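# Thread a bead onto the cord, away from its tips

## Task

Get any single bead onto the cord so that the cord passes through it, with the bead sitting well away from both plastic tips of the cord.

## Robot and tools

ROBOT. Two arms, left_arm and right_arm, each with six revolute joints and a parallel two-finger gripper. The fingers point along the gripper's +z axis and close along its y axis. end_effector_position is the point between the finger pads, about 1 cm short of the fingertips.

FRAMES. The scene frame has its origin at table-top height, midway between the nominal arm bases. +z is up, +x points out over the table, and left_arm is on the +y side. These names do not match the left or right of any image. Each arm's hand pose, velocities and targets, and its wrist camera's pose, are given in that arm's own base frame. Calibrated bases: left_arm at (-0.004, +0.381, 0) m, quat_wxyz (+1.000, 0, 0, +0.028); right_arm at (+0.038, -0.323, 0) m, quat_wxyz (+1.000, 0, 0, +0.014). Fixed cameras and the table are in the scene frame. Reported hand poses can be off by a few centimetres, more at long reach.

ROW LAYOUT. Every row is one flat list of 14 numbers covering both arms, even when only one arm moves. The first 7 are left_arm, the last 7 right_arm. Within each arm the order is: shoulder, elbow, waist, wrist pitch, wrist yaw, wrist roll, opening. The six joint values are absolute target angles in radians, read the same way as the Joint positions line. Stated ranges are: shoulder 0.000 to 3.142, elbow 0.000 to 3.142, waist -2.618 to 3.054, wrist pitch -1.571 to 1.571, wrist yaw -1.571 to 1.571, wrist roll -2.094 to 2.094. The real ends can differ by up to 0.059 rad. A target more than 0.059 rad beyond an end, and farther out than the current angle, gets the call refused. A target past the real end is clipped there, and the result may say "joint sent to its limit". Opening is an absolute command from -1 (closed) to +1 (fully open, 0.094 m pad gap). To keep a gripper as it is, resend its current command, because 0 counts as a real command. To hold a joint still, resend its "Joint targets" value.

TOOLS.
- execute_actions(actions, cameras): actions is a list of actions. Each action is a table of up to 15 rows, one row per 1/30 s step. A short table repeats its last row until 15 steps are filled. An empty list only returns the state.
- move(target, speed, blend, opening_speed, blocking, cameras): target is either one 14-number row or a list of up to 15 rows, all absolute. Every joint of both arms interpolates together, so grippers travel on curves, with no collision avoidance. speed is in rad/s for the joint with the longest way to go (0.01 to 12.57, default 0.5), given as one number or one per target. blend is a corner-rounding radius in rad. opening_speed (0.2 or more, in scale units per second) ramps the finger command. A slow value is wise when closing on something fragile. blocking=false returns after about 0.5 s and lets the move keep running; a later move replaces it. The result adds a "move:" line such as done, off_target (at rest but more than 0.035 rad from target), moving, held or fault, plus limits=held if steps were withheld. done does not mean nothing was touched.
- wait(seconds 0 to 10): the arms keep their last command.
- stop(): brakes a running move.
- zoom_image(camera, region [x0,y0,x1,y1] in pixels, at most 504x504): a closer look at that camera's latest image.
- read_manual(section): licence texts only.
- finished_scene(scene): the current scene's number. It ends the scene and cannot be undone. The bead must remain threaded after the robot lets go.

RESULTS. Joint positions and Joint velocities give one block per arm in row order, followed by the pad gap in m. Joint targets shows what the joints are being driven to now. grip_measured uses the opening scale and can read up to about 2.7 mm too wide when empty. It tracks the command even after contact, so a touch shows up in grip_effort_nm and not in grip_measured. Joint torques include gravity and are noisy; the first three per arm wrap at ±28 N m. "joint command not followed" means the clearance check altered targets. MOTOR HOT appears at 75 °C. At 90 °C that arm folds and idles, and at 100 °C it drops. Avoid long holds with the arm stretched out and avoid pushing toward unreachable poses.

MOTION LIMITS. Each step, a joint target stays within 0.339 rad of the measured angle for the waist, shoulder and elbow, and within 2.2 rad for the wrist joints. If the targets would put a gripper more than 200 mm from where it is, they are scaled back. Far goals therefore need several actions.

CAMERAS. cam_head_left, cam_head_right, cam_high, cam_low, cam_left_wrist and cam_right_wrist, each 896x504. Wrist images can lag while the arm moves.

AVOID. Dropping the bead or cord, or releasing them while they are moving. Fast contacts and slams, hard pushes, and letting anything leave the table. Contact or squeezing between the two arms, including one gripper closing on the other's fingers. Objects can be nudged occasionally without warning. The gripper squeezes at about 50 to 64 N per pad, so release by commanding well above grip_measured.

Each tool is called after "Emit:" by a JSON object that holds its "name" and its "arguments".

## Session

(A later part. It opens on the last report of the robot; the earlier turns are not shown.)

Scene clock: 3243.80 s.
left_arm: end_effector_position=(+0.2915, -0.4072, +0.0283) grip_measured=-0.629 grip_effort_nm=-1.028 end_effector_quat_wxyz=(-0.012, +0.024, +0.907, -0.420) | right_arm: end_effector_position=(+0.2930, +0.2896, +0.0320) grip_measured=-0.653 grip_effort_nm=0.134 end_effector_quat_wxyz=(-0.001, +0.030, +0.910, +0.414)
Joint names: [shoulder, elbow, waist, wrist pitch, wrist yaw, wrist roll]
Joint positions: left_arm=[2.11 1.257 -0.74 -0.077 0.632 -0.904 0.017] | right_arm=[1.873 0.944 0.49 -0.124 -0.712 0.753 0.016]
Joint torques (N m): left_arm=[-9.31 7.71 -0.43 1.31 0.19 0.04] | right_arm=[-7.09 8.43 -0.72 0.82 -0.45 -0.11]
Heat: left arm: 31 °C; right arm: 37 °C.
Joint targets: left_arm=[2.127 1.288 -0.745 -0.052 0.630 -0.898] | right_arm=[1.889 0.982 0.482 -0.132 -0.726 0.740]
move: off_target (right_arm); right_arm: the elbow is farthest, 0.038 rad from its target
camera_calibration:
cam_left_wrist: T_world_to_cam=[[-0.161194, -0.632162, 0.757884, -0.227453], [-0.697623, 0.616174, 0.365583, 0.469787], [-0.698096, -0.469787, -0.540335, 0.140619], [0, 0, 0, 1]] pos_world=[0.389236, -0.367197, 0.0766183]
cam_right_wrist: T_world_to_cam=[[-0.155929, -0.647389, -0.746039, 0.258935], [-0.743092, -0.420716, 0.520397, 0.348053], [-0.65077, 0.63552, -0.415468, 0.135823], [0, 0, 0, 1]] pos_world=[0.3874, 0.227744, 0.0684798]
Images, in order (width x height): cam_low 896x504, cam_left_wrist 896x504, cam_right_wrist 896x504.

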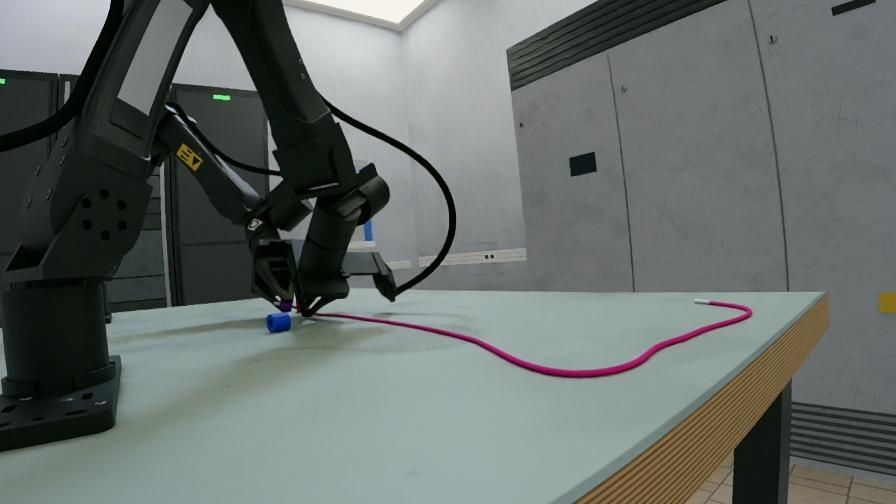

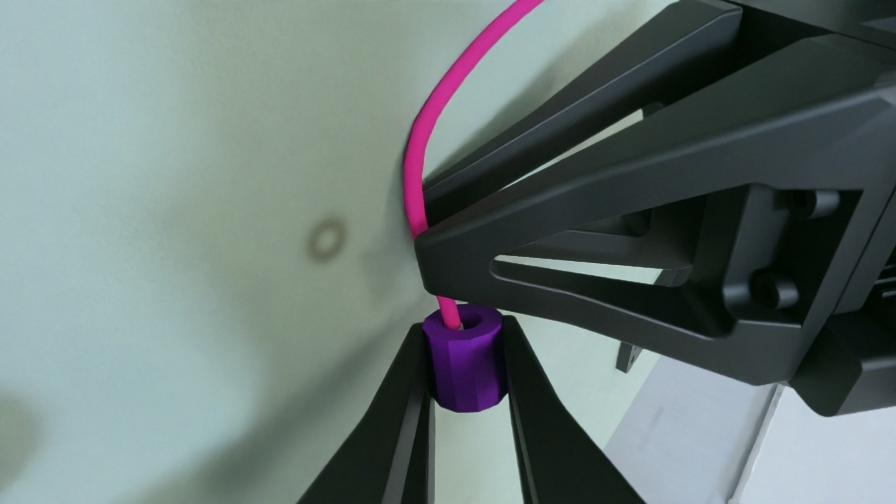

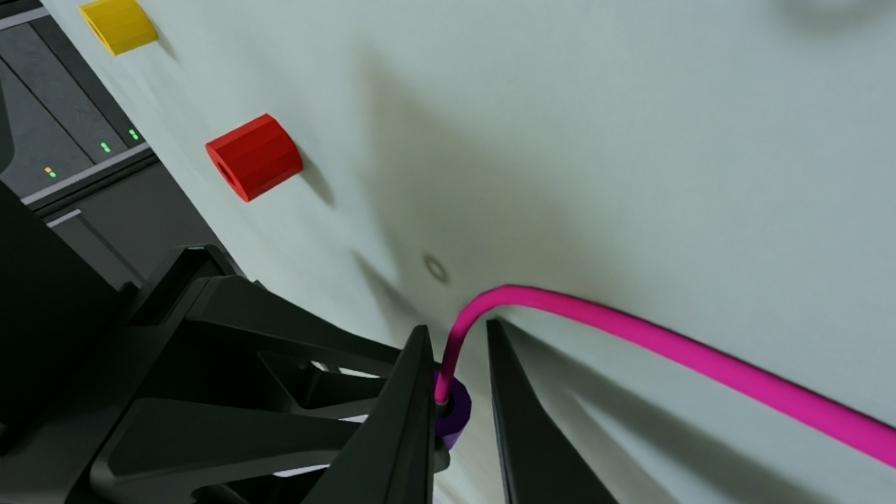

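Emit:
{"name": "move", "arguments": {"target": [2.127, 1.288, -0.745, -0.052, 0.630, -0.898, -0.67, 1.889, 0.982, 0.482, -0.1325, -0.7257, 0.74, -0.97], "speed": 0.1, "opening_speed": 0.4, "cameras": ["cam_left_wrist", "cam_right_wrist", "cam_low"]}}

Emit:
{"name": "zoom_image", "arguments": {"camera": "cam_low", "region": [250, 270, 340, 320]}}

Emit:
{"name": "zoom_image", "arguments": {"camera": "cam_right_wrist", "region": [400, 280, 560, 480]}}

Scene clock: 3254.33 s.
left_arm: end_effector_position=(+0.2915, -0.4072, +0.0282) grip_measured=-0.629 grip_effort_nm=-1.033 end_effector_quat_wxyz=(-0.012, +0.024, +0.907, -0.420) | right_arm: end_effector_position=(+0.2927, +0.2896, +0.0320) grip_measured=-0.949 grip_effort_nm=-0.999 end_effector_quat_wxyz=(-0.002, +0.030, +0.910, +0.414)
Joint names: [shoulder, elbow, waist, wrist pitch, wrist yaw, wrist roll]
Joint positions: left_arm=[2.11 1.257 -0.74 -0.077 0.632 -0.904 0.017] | right_arm=[1.873 0.944 0.49 -0.125 -0.713 0.752 0.002]
Joint torques (N m): left_arm=[-9.26 7.69 -0.43 1.31 0.2 0.04] | right_arm=[-7.13 8.43 -0.72 0.81 -0.44 -0.11]
Heat: left arm: 31 °C; right arm: 36 °C.
Joint targets: left_arm=[2.127 1.288 -0.745 -0.052 0.630 -0.898] | right_arm=[1.889 0.982 0.482 -0.133 -0.726 0.740]
move: off_target (right_arm); right_arm: the elbow is farthest, 0.038 rad from its target
camera_calibration:
cam_left_wrist: T_world_to_cam=[[-0.161229, -0.632429, 0.757654, -0.227504], [-0.697882, 0.615883, 0.365581, 0.46985], [-0.69783, -0.46981, -0.540659, 0.140601], [0, 0, 0, 1]] pos_world=[0.389335, -0.367197, 0.0766184]
cam_right_wrist: T_world_to_cam=[[-0.155966, -0.647358, -0.746058, 0.258902], [-0.742172, -0.421609, 0.520986, 0.34781], [-0.651809, 0.63496, -0.414694, 0.136067], [0, 0, 0, 1]] pos_world=[0.387204, 0.227845, 0.0683783]
Images, in order (width x height): cam_low 896x504, cam_left_wrist 896x504, cam_right_wrist 896x504.

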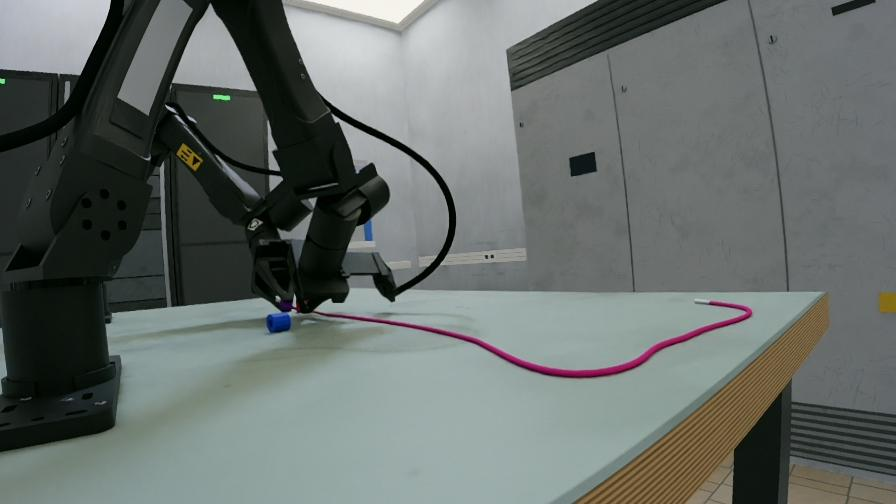

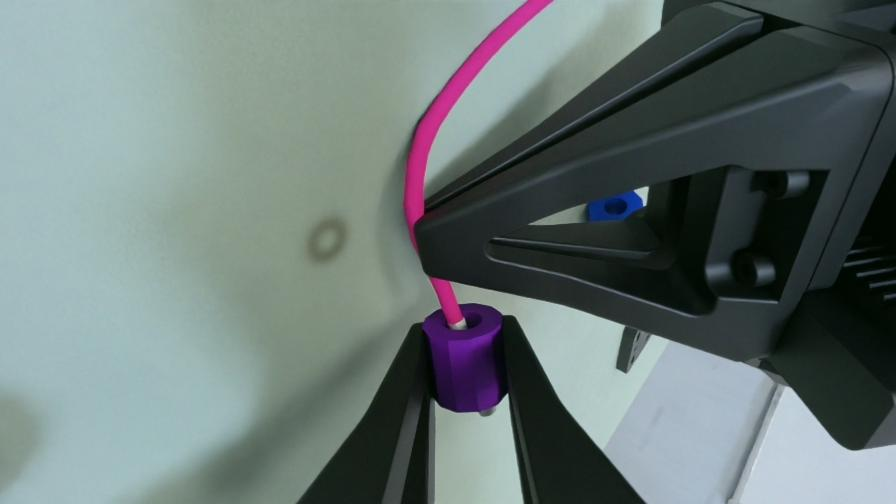

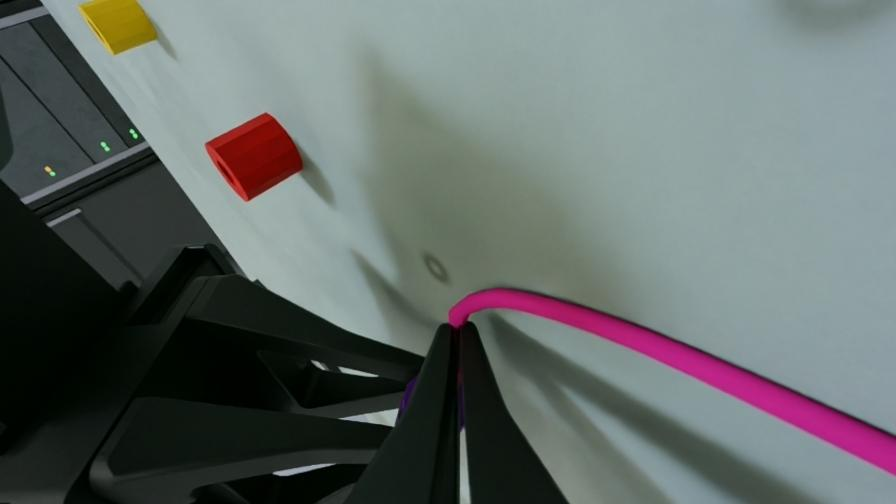

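Scaled by 5.600 from the camera's 896x504 image, which has a finer 1280x720 frame.

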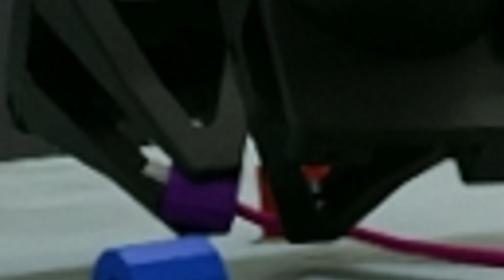

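Scaled by 2.520 from the camera's 896x504 image, which has a finer 1280x720 frame.

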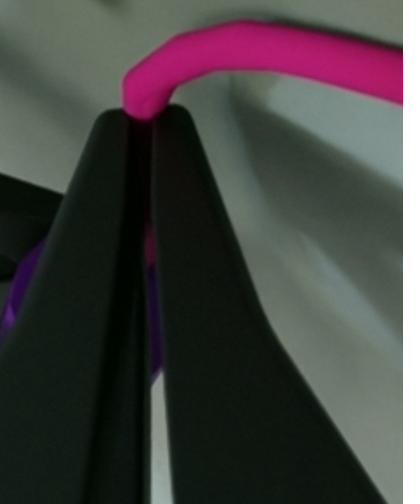

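Emit:
{"name": "move", "arguments": {"target": [[2.127, 1.288, -0.745, -0.052, 0.630, -0.898, -0.67, 1.832, 0.982, 0.49, -0.13, -0.718, 0.745, -0.97], [2.127, 1.288, -0.745, -0.052, 0.630, -0.898, -0.67, 1.790, 0.897, 0.506, -0.125, -0.705, 0.757, -0.97]], "speed": 0.06, "cameras": ["cam_left_wrist", "cam_low", "cam_high"]}}

Emit:
{"name": "zoom_image", "arguments": {"camera": "cam_low", "region": [250, 270, 340, 320]}}

Emit:
{"name": "zoom_image", "arguments": {"camera": "cam_left_wrist", "region": [360, 180, 560, 440]}}

Emit:
{"name": "zoom_image", "arguments": {"camera": "cam_high", "region": [420, 220, 490, 270]}}

Scene clock: 3283.80 s.
left_arm: end_effector_position=(+0.2917, -0.4073, +0.0284) grip_measured=-0.629 grip_effort_nm=-1.028 end_effector_quat_wxyz=(-0.012, +0.024, +0.907, -0.420) | right_arm: end_effector_position=(+0.2866, +0.2877, +0.0390) grip_measured=-0.953 grip_effort_nm=-1.053 end_effector_quat_wxyz=(+0.003, +0.029, +0.909, +0.416)
Joint names: [shoulder, elbow, waist, wrist pitch, wrist yaw, wrist roll]
Joint positions: left_arm=[2.11 1.257 -0.74 -0.076 0.632 -0.904 0.017] | right_arm=[1.831 0.916 0.495 -0.125 -0.709 0.76 0.002]
Joint torques (N m): left_arm=[-9.29 7.71 -0.43 1.3 0.19 0.04] | right_arm=[-11.29 4.19 0.88 0.91 -0.28 -0.01]
Heat: left arm: 31 °C; right arm: 36 °C.
Joint targets: left_arm=[2.127 1.288 -0.745 -0.052 0.630 -0.898] | right_arm=[1.790 0.897 0.506 -0.125 -0.705 0.757]
move: off_target (right_arm); right_arm: the shoulder is farthest, 0.041 rad from its target
camera_calibration:
cam_left_wrist: T_world_to_cam=[[-0.161792, -0.631831, 0.758032, -0.227293], [-0.698199, 0.61614, 0.364541, 0.470205], [-0.697382, -0.470277, -0.54083, 0.1404], [0, 0, 0, 1]] pos_world=[0.389435, -0.367296, 0.0768191]
Images, in order (width x height): cam_high 896x504, cam_low 896x504, cam_left_wrist 896x504.

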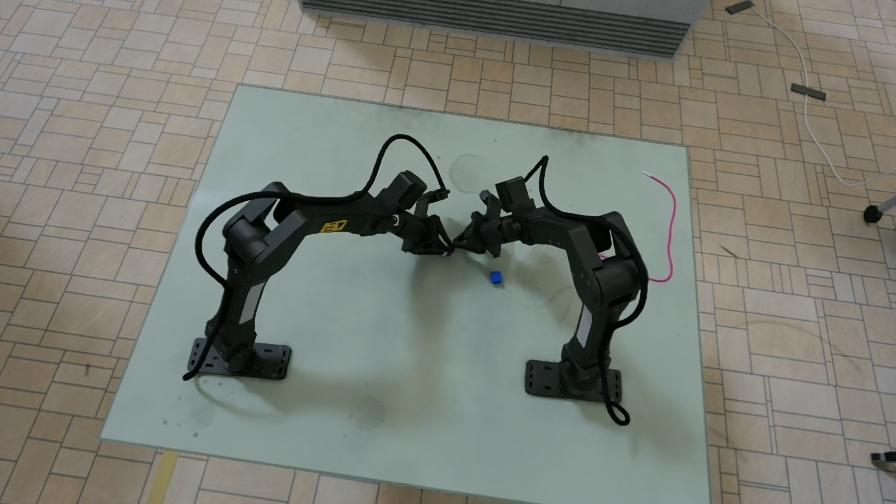

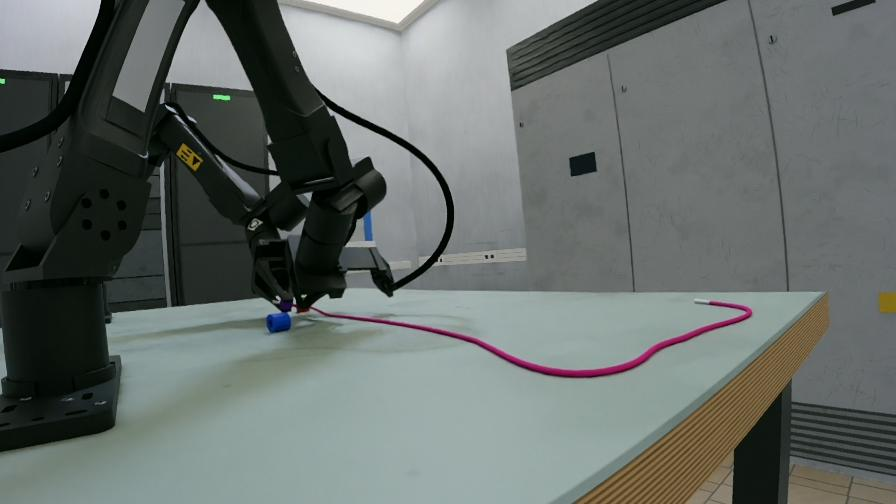

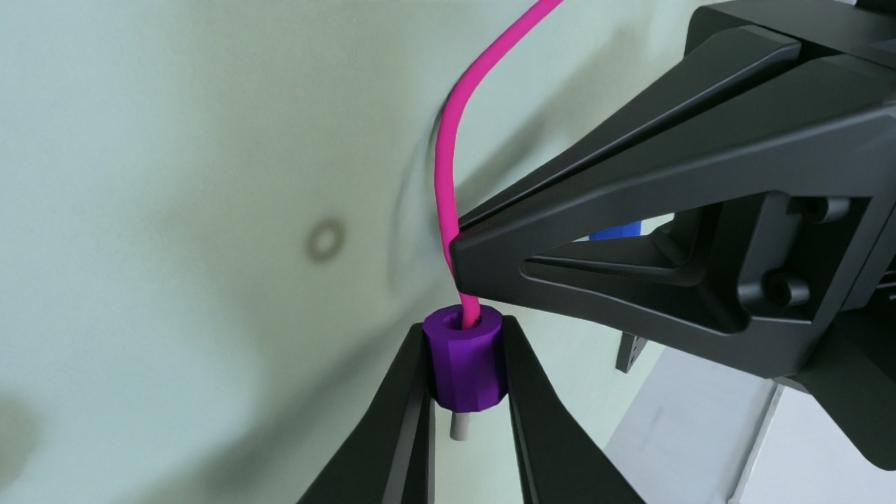

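Scaled by 5.600 from the camera's 896x504 image, which has a finer 1280x720 frame.

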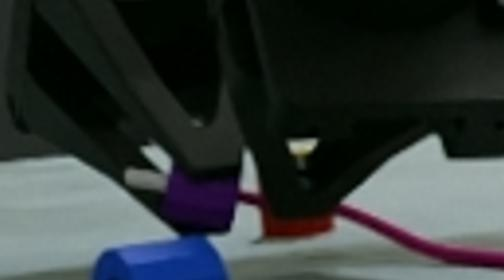

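Scaled by 1.938 from the camera's 896x504 image, which has a finer 1280x720 frame.

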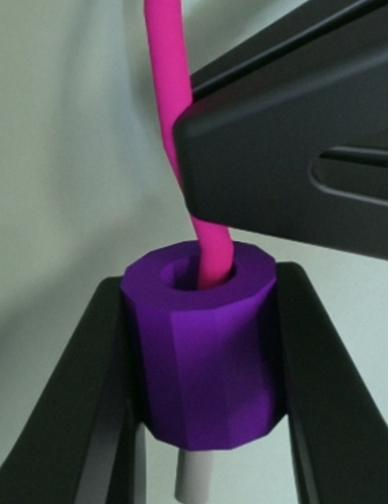

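Scaled by 7.200 from the camera's 896x504 image, which has a finer 1280x720 frame.

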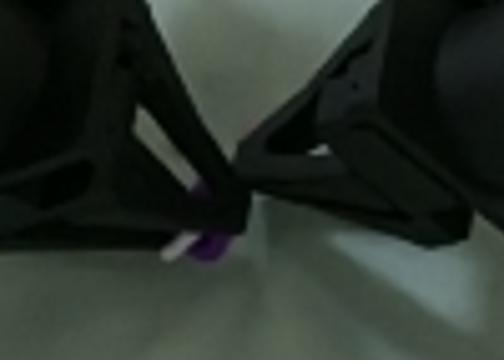

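Emit:
{"name": "move", "arguments": {"target": [2.127, 1.288, -0.745, -0.052, 0.630, -0.898, -0.67, 1.7785, 0.880, 0.511, -0.113, -0.7025, 0.764, -0.97], "speed": 0.06, "cameras": ["cam_left_wrist", "cam_high"]}}

Emit:
{"name": "zoom_image", "arguments": {"camera": "cam_left_wrist", "region": [360, 240, 560, 500]}}

Emit:
{"name": "zoom_image", "arguments": {"camera": "cam_high", "region": [420, 220, 490, 270]}}

Scene clock: 3293.10 s.
left_arm: end_effector_position=(+0.2902, -0.4082, +0.0287) grip_measured=-0.629 grip_effort_nm=-1.033 end_effector_quat_wxyz=(-0.014, +0.025, +0.906, -0.421) | right_arm: end_effector_position=(+0.2817, +0.2878, +0.0394) grip_measured=-0.953 grip_effort_nm=-1.053 end_effector_quat_wxyz=(+0.001, +0.030, +0.909, +0.415)
Joint names: [shoulder, elbow, waist, wrist pitch, wrist yaw, wrist roll]
Joint positions: left_arm=[2.11 1.257 -0.742 -0.076 0.636 -0.904 0.017] | right_arm=[1.817 0.901 0.502 -0.123 -0.706 0.767 0.002]
Joint torques (N m): left_arm=[-9.29 7.68 -0.23 1.3 0.17 0.04] | right_arm=[-11 3.93 0.73 1.03 -0.27 -0.04]
Heat: left arm: 31 °C; right arm: 39 °C.
Joint targets: left_arm=[2.127 1.288 -0.745 -0.052 0.630 -0.898] | right_arm=[1.778 0.880 0.511 -0.113 -0.702 0.764]
move: off_target (right_arm); right_arm: the shoulder is farthest, 0.039 rad from its target
camera_calibration:
cam_left_wrist: T_world_to_cam=[[-0.163193, -0.629337, 0.759805, -0.226919], [-0.694585, 0.620216, 0.364533, 0.470209], [-0.700657, -0.468259, -0.538343, 0.140822], [0, 0, 0, 1]] pos_world=[0.388236, -0.368498, 0.0768178]
Images, in order (width x height): cam_high 896x504, cam_left_wrist 896x504.

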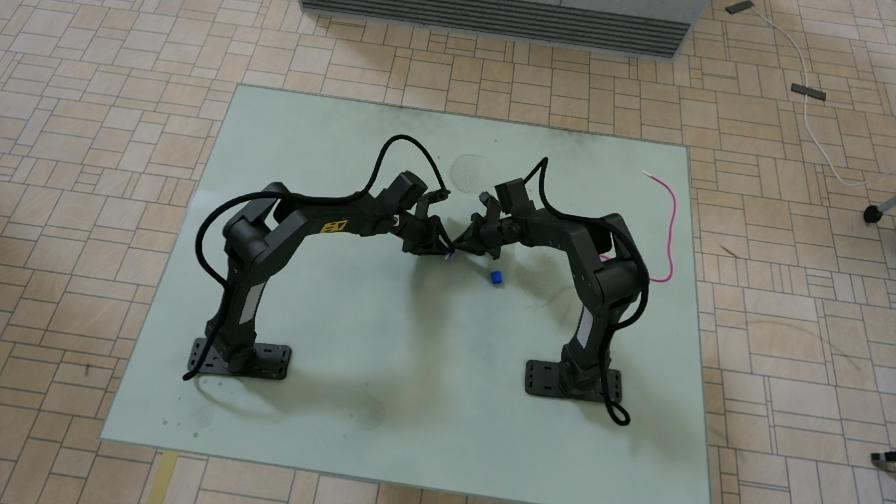

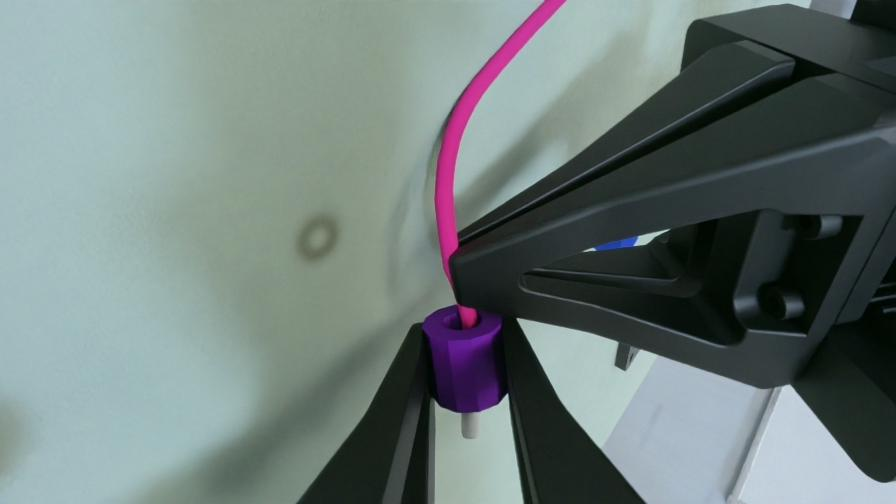

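Scaled by 1.938 from the camera's 896x504 image, which has a finer 1280x720 frame.

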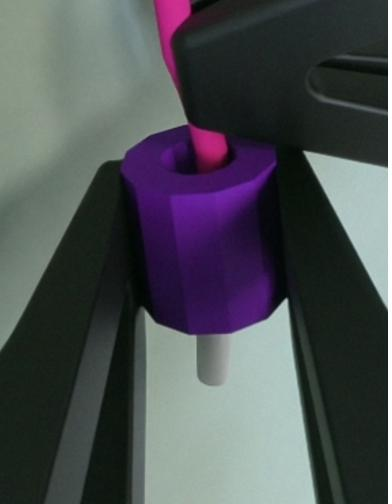

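Scaled by 7.200 from the camera's 896x504 image, which has a finer 1280x720 frame.

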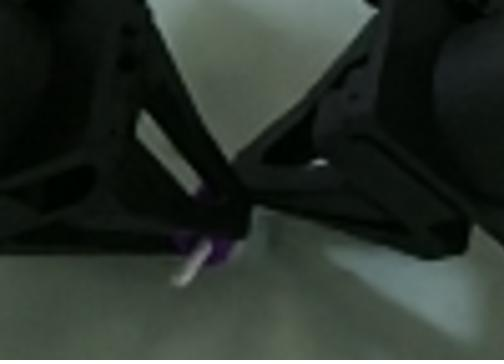

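Emit:
{"name": "move", "arguments": {"target": [[2.127, 1.288, -0.745, -0.052, 0.630, -0.898, -0.67, 1.7785, 0.880, 0.511, -0.113, -0.7025, 0.764, -0.6], [2.127, 1.288, -0.745, -0.052, 0.630, -0.898, -0.67, 1.610, 0.974, 0.338, -0.465, -0.79, 0.59, -0.6], [2.127, 1.288, -0.745, -0.052, 0.630, -0.898, -0.67, 1.425, 0.729, 0.436, -0.355, -0.735, 0.69, -0.6]], "speed": 0.2, "cameras": ["cam_left_wrist", "cam_right_wrist", "cam_low"]}}

Emit:
{"name": "zoom_image", "arguments": {"camera": "cam_left_wrist", "region": [360, 240, 560, 500]}}

Emit:
{"name": "zoom_image", "arguments": {"camera": "cam_low", "region": [240, 250, 360, 330]}}

Scene clock: 3356.87 s.
left_arm: end_effector_position=(+0.2905, -0.4078, +0.0282) grip_measured=-0.629 grip_effort_nm=-1.028 end_effector_quat_wxyz=(-0.013, +0.025, +0.907, -0.420) | right_arm: end_effector_position=(+0.2295, +0.2378, +0.0872) grip_measured=-0.603 grip_effort_nm=0.134 end_effector_quat_wxyz=(+0.001, +0.034, +0.910, +0.414)
Joint names: [shoulder, elbow, waist, wrist pitch, wrist yaw, wrist roll]
Joint positions: left_arm=[2.11 1.257 -0.742 -0.077 0.632 -0.904 0.017] | right_arm=[1.456 0.746 0.428 -0.383 -0.738 0.691 0.019]
Joint torques (N m): left_arm=[-9.28 7.69 -0.25 1.31 0.2 0.04] | right_arm=[-7.58 4.85 0.66 1.11 -0.31 0]
Heat: left arm: 31 °C; right arm: 37 °C.
Joint targets: left_arm=[2.127 1.288 -0.745 -0.052 0.630 -0.898] | right_arm=[1.425 0.729 0.436 -0.355 -0.735 0.690]
move: done
camera_calibration:
cam_left_wrist: T_world_to_cam=[[-0.162375, -0.631999, 0.757767, -0.227565], [-0.69614, 0.617631, 0.365952, 0.469683], [-0.699302, -0.468091, -0.540248, 0.140599], [0, 0, 0, 1]] pos_world=[0.388336, -0.368099, 0.076518]
cam_right_wrist: T_world_to_cam=[[-0.161759, -0.644877, -0.746972, 0.257492], [-0.746708, -0.414897, 0.519892, 0.249842], [-0.645183, 0.641867, -0.414421, 0.147497], [0, 0, 0, 1]] pos_world=[0.323373, 0.175036, 0.123575]
Images, in order (width x height): cam_low 896x504, cam_left_wrist 896x504, cam_right_wrist 896x504.

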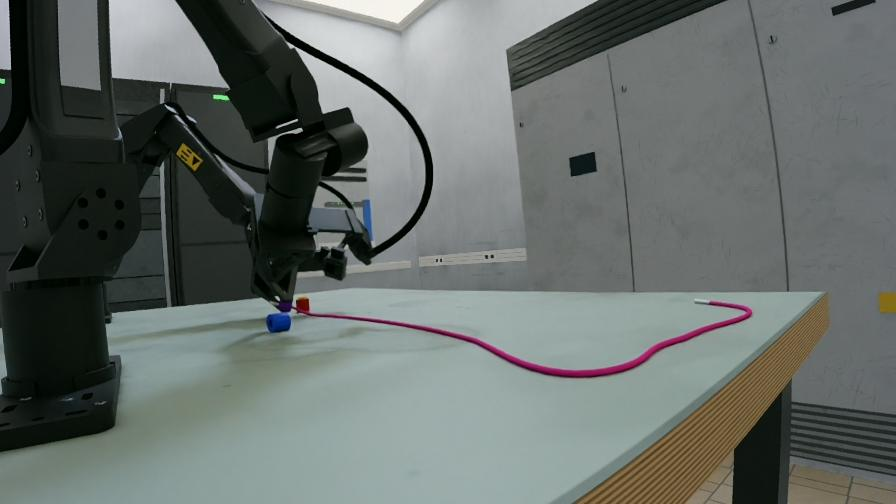

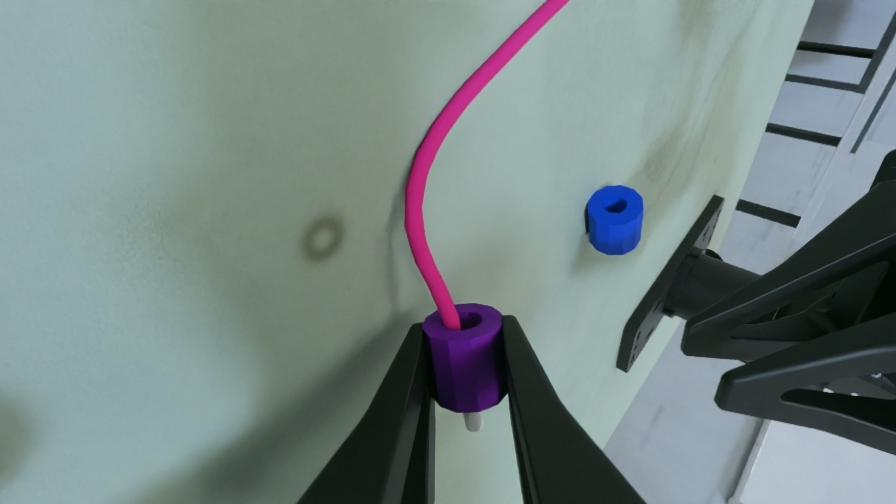

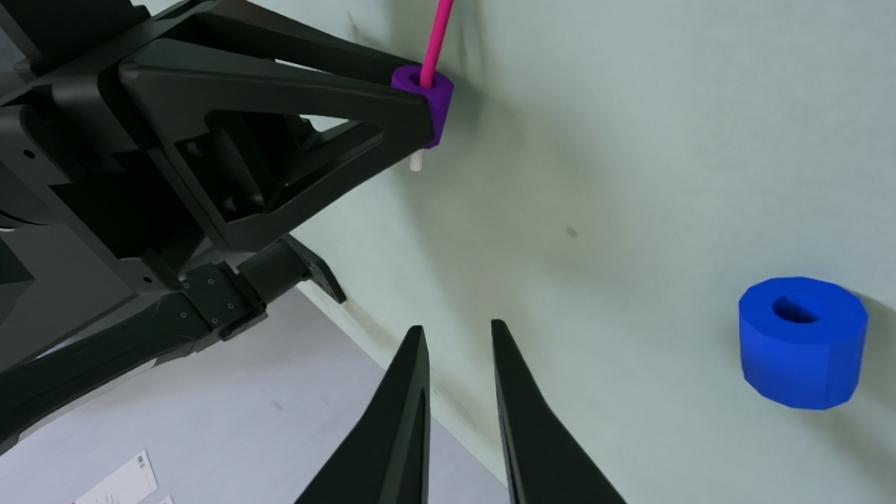

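Scaled by 1.938 from the camera's 896x504 image, which has a finer 1280x720 frame.

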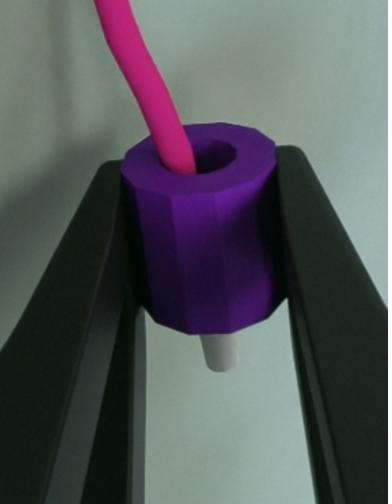

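Scaled by 4.200 from the camera's 896x504 image, which has a finer 1280x720 frame.

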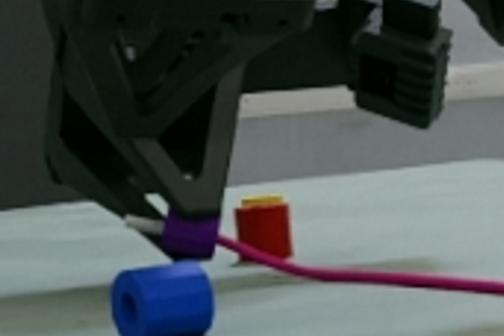

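Emit:
{"name": "zoom_image", "arguments": {"camera": "cam_right_wrist", "region": [360, 40, 500, 200]}}

Scaled by 3.150 from the camera's 896x504 image, which has a finer 1280x720 frame.

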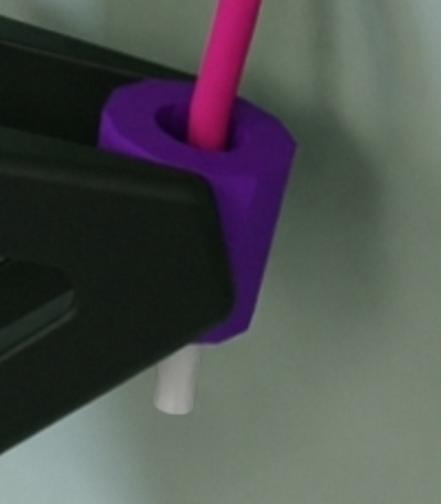

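Emit:
{"name": "move", "arguments": {"target": [[2.04, 1.26, -0.745, -0.052, 0.630, -0.898, -0.67, 1.425, 0.729, 0.436, -0.355, -0.735, 0.69, -0.6], [1.917, 0.934, -0.913, 0.422, 0.134, -1.124, -0.67, 1.425, 0.729, 0.436, -0.355, -0.735, 0.69, -0.6]], "speed": 0.15, "cameras": ["cam_left_wrist", "cam_right_wrist", "cam_low"]}}

Emit:
{"name": "zoom_image", "arguments": {"camera": "cam_low", "region": [240, 230, 360, 330]}}

Emit:
{"name": "zoom_image", "arguments": {"camera": "cam_right_wrist", "region": [340, 0, 520, 200]}}

Scene clock: 3492.97 s.
left_arm: end_effector_position=(+0.2866, -0.4076, +0.0363) grip_measured=-0.629 grip_effort_nm=-1.028 end_effector_quat_wxyz=(+0.176, -0.066, +0.889, -0.418) | right_arm: end_effector_position=(+0.2297, +0.2377, +0.0871) grip_measured=-0.603 grip_effort_nm=0.134 end_effector_quat_wxyz=(+0.001, +0.035, +0.910, +0.414)
Joint names: [shoulder, elbow, waist, wrist pitch, wrist yaw, wrist roll]
Joint positions: left_arm=[1.967 0.939 -0.904 0.39 0.156 -1.131 0.017] | right_arm=[1.456 0.746 0.428 -0.382 -0.737 0.692 0.019]
Joint torques (N m): left_arm=[-13.68 4.71 -0.68 1.67 -0.16 0.05] | right_arm=[-7.57 4.85 0.72 1.12 -0.31 0]
Heat: left arm: 31 °C; right arm: 34 °C.
Joint targets: left_arm=[1.917 0.934 -0.913 0.422 0.134 -1.124] | right_arm=[1.425 0.729 0.436 -0.355 -0.735 0.690]
move: off_target (left_arm); left_arm: the shoulder is farthest, 0.050 rad from its target
camera_calibration:
cam_left_wrist: T_world_to_cam=[[-0.150629, -0.669513, 0.727367, -0.251733], [-0.924865, 0.355324, 0.135533, 0.430876], [-0.349193, -0.652301, -0.672731, -0.0282673], [0, 0, 0, 1]] pos_world=[0.350713, -0.340078, 0.105688]
cam_right_wrist: T_world_to_cam=[[-0.161964, -0.645194, -0.746654, 0.257528], [-0.747395, -0.413851, 0.519739, 0.249929], [-0.644336, 0.642224, -0.415186, 0.147383], [0, 0, 0, 1]] pos_world=[0.32347, 0.174936, 0.123578]
Images, in order (width x height): cam_low 896x504, cam_left_wrist 896x504, cam_right_wrist 896x504.

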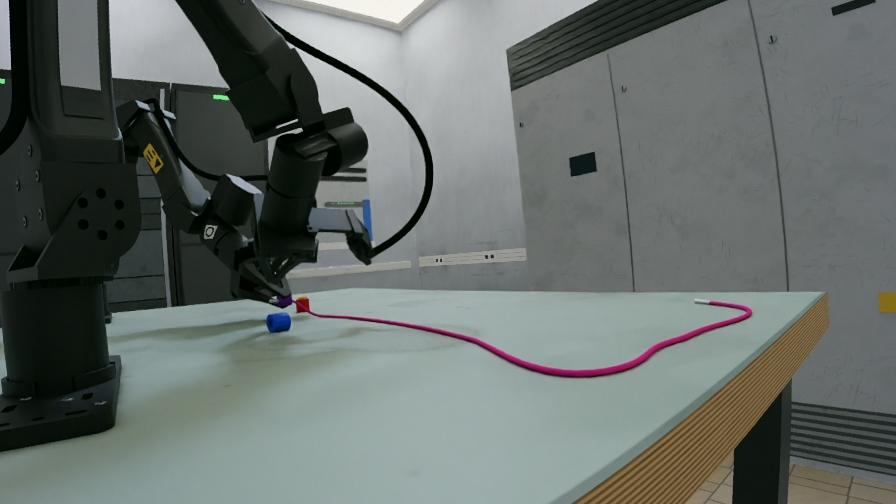

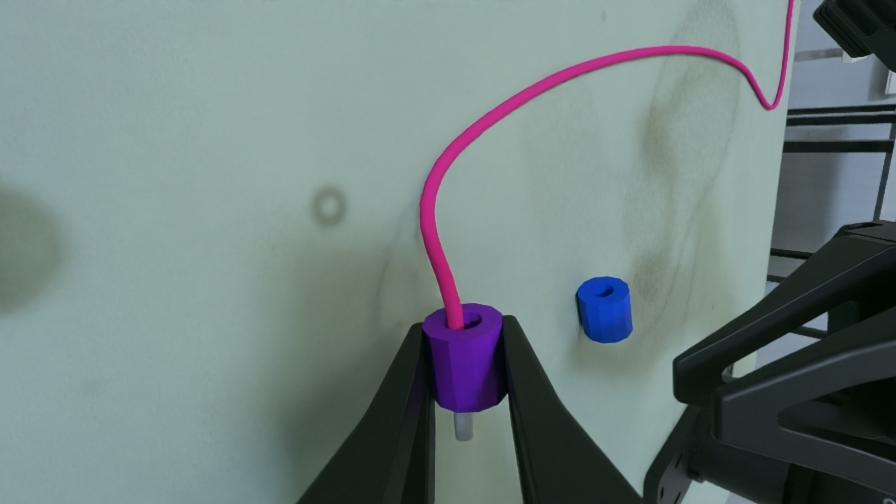

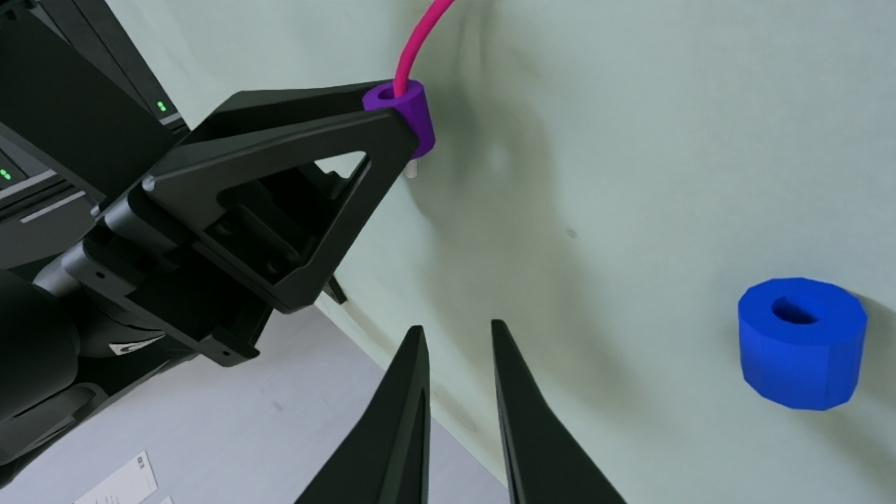

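Scaled by 4.200 from the camera's 896x504 image, which has a finer 1280x720 frame.

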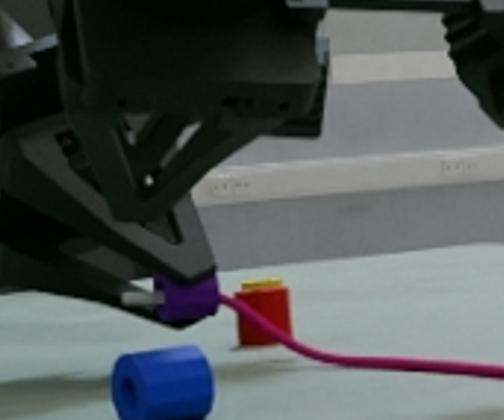

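Scaled by 2.520 from the camera's 896x504 image, which has a finer 1280x720 frame.

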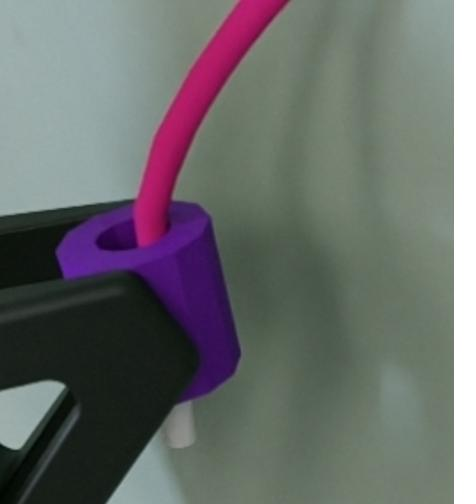

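Emit:
{"name": "execute_actions", "arguments": {"actions": [], "cameras": ["cam_high", "cam_low", "cam_left_wrist"]}}

Scene clock: 3649.27 s.
left_arm: end_effector_position=(+0.2868, -0.4077, +0.0365) grip_measured=-0.629 grip_effort_nm=-1.028 end_effector_quat_wxyz=(+0.177, -0.066, +0.889, -0.418) | right_arm: end_effector_position=(+0.2298, +0.2377, +0.0872) grip_measured=-0.603 grip_effort_nm=0.129 end_effector_quat_wxyz=(+0.001, +0.034, +0.910, +0.414)
Joint names: [shoulder, elbow, waist, wrist pitch, wrist yaw, wrist roll]
Joint positions: left_arm=[1.967 0.939 -0.904 0.392 0.155 -1.132 0.017] | right_arm=[1.456 0.746 0.428 -0.382 -0.737 0.692 0.019]
Joint velocities: within noise
Joint torques (N m): left_arm=[-13.65 4.7 -0.7 1.67 -0.15 0.06] | right_arm=[-7.53 4.85 0.65 1.1 -0.3 -0.03]
Heat: left arm: 33 °C; right arm: 33 °C.
Joint targets: left_arm=[1.917 0.934 -0.913 0.422 0.134 -1.124] | right_arm=[1.425 0.729 0.436 -0.355 -0.735 0.690]
Tool commands: left_gripper/opening=-0.67 right_gripper/opening=-0.6
camera_calibration:
cam_left_wrist: T_world_to_cam=[[-0.150608, -0.669048, 0.7278, -0.251676], [-0.925242, 0.354698, 0.134598, 0.431015], [-0.348201, -0.653119, -0.672452, -0.0286525], [0, 0, 0, 1]] pos_world=[0.350912, -0.339977, 0.105888]
Images, in order (width x height): cam_high 896x504, cam_low 896x504, cam_left_wrist 896x504.

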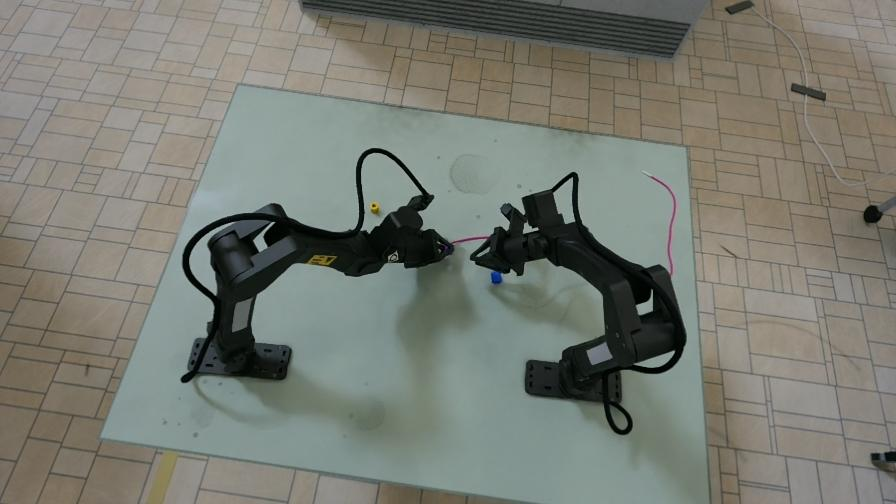

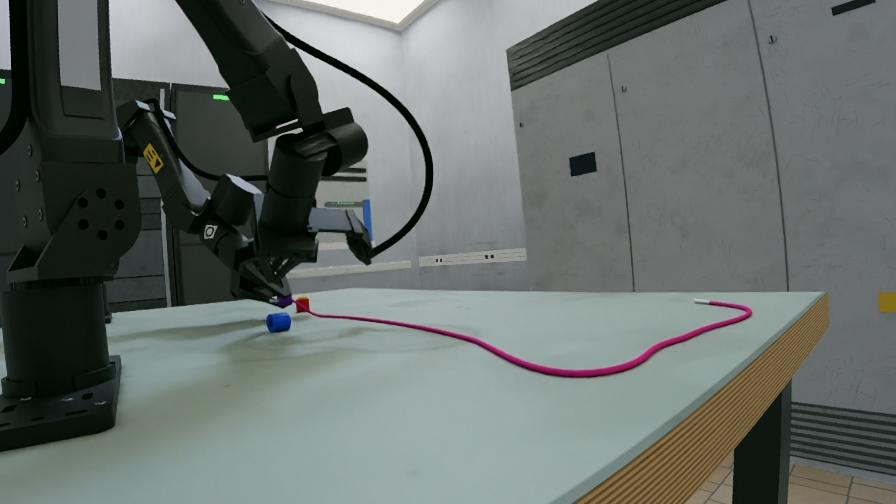

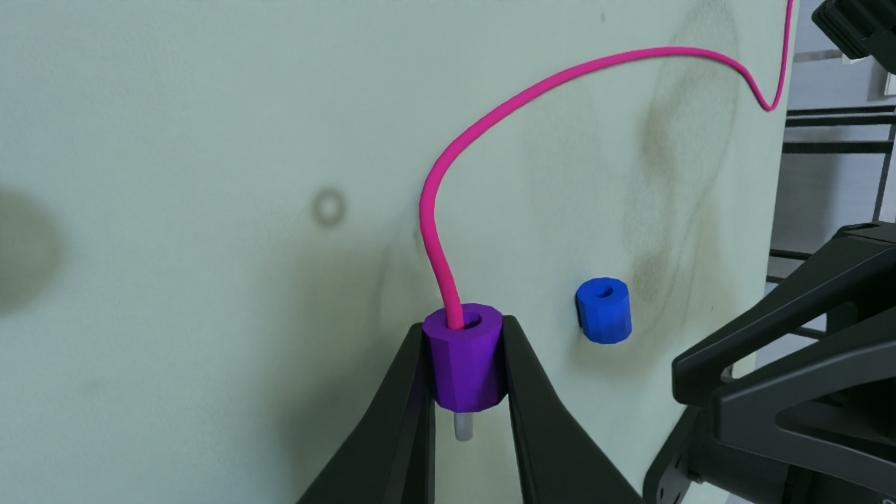

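Emit:
{"name": "move", "arguments": {"target": [[1.917,0.934,-0.913,0.422,0.134,-1.124,-0.67,1.709,1.024,0.330,-0.478,-0.811,0.53,-0.5],[1.917,0.934,-0.913,0.422,0.134,-1.124,-0.67,1.824,0.962,0.455,-0.212,-0.747,0.682,-0.5]], "speed": [0.4,0.3], "cameras": ["cam_low","cam_left_wrist","cam_right_wrist"]}}

Scene clock: 3698.13 s.
left_arm: end_effector_position=(+0.2868, -0.4077, +0.0365) grip_measured=-0.629 grip_effort_nm=-1.033 end_effector_quat_wxyz=(+0.177, -0.066, +0.889, -0.418) | right_arm: end_effector_position=(+0.2973, +0.2796, +0.0596) grip_measured=-0.503 grip_effort_nm=0.129 end_effector_quat_wxyz=(+0.004, +0.015, +0.906, +0.424)
Joint names: [shoulder, elbow, waist, wrist pitch, wrist yaw, wrist roll]
Joint positions: left_arm=[1.967 0.939 -0.904 0.392 0.155 -1.132 0.017] | right_arm=[1.811 0.984 0.45 -0.242 -0.751 0.684 0.023]
Joint torques (N m): left_arm=[-13.64 4.68 -0.68 1.67 -0.15 0.07] | right_arm=[-7.05 4.14 0.47 1.15 -0.3 0]
Heat: left arm: 34 °C; right arm: 32 °C.
Joint targets: left_arm=[1.917 0.934 -0.913 0.422 0.134 -1.124] | right_arm=[1.824 0.962 0.455 -0.212 -0.747 0.682]
move: off_target (left_arm); left_arm: the shoulder is farthest, 0.050 rad from its target
camera_calibration:
cam_left_wrist: T_world_to_cam=[[-0.150608, -0.669048, 0.7278, -0.251676], [-0.925242, 0.354698, 0.134598, 0.431015], [-0.348201, -0.653119, -0.672452, -0.0286525], [0, 0, 0, 1]] pos_world=[0.350912, -0.339977, 0.105888]
cam_right_wrist: T_world_to_cam=[[-0.123749, -0.634245, -0.763164, 0.261502], [-0.744806, -0.448827, 0.49378, 0.342637], [-0.655706, 0.629514, -0.416848, 0.159652], [0, 0, 0, 1]] pos_world=[0.392244, 0.219138, 0.0969325]
Images, in order (width x height): cam_low 896x504, cam_left_wrist 896x504, cam_right_wrist 896x504.

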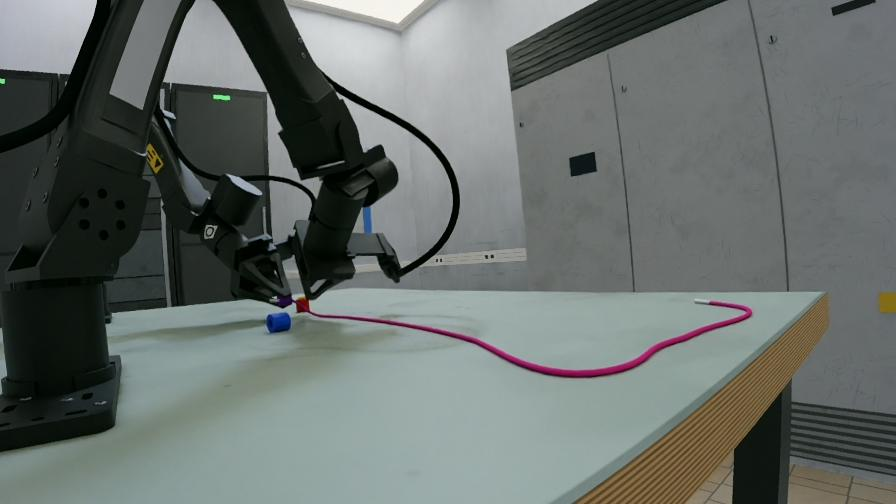

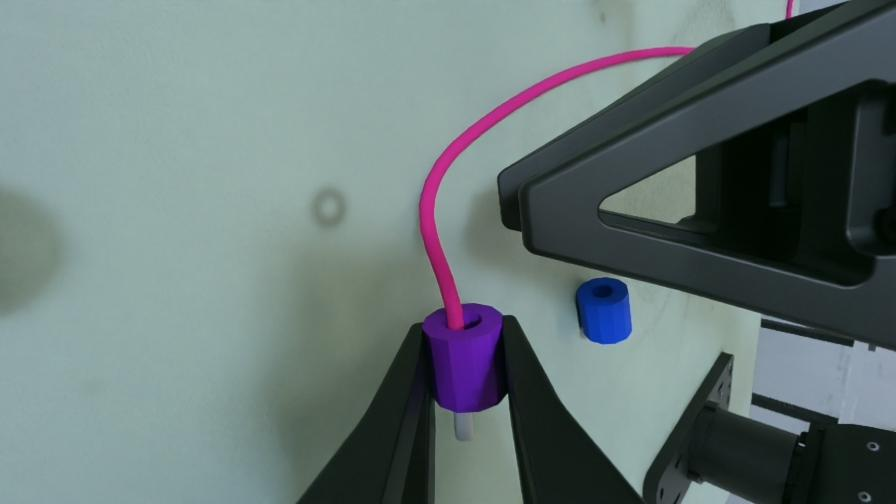

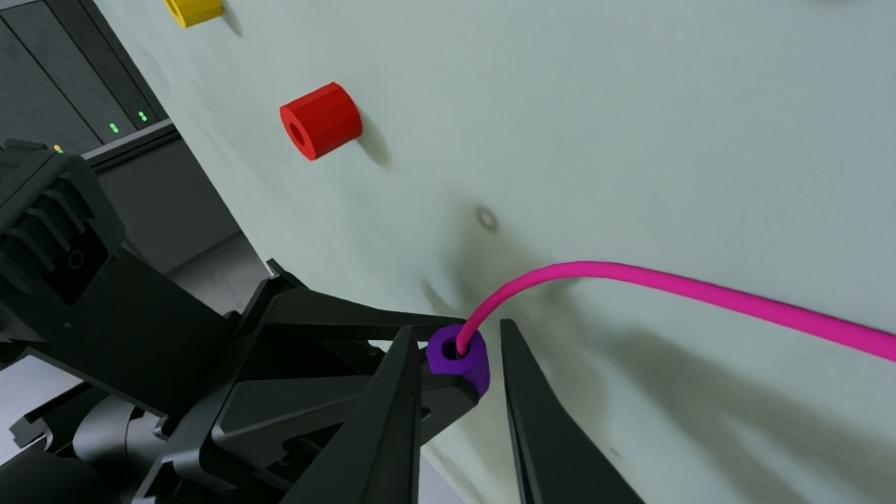

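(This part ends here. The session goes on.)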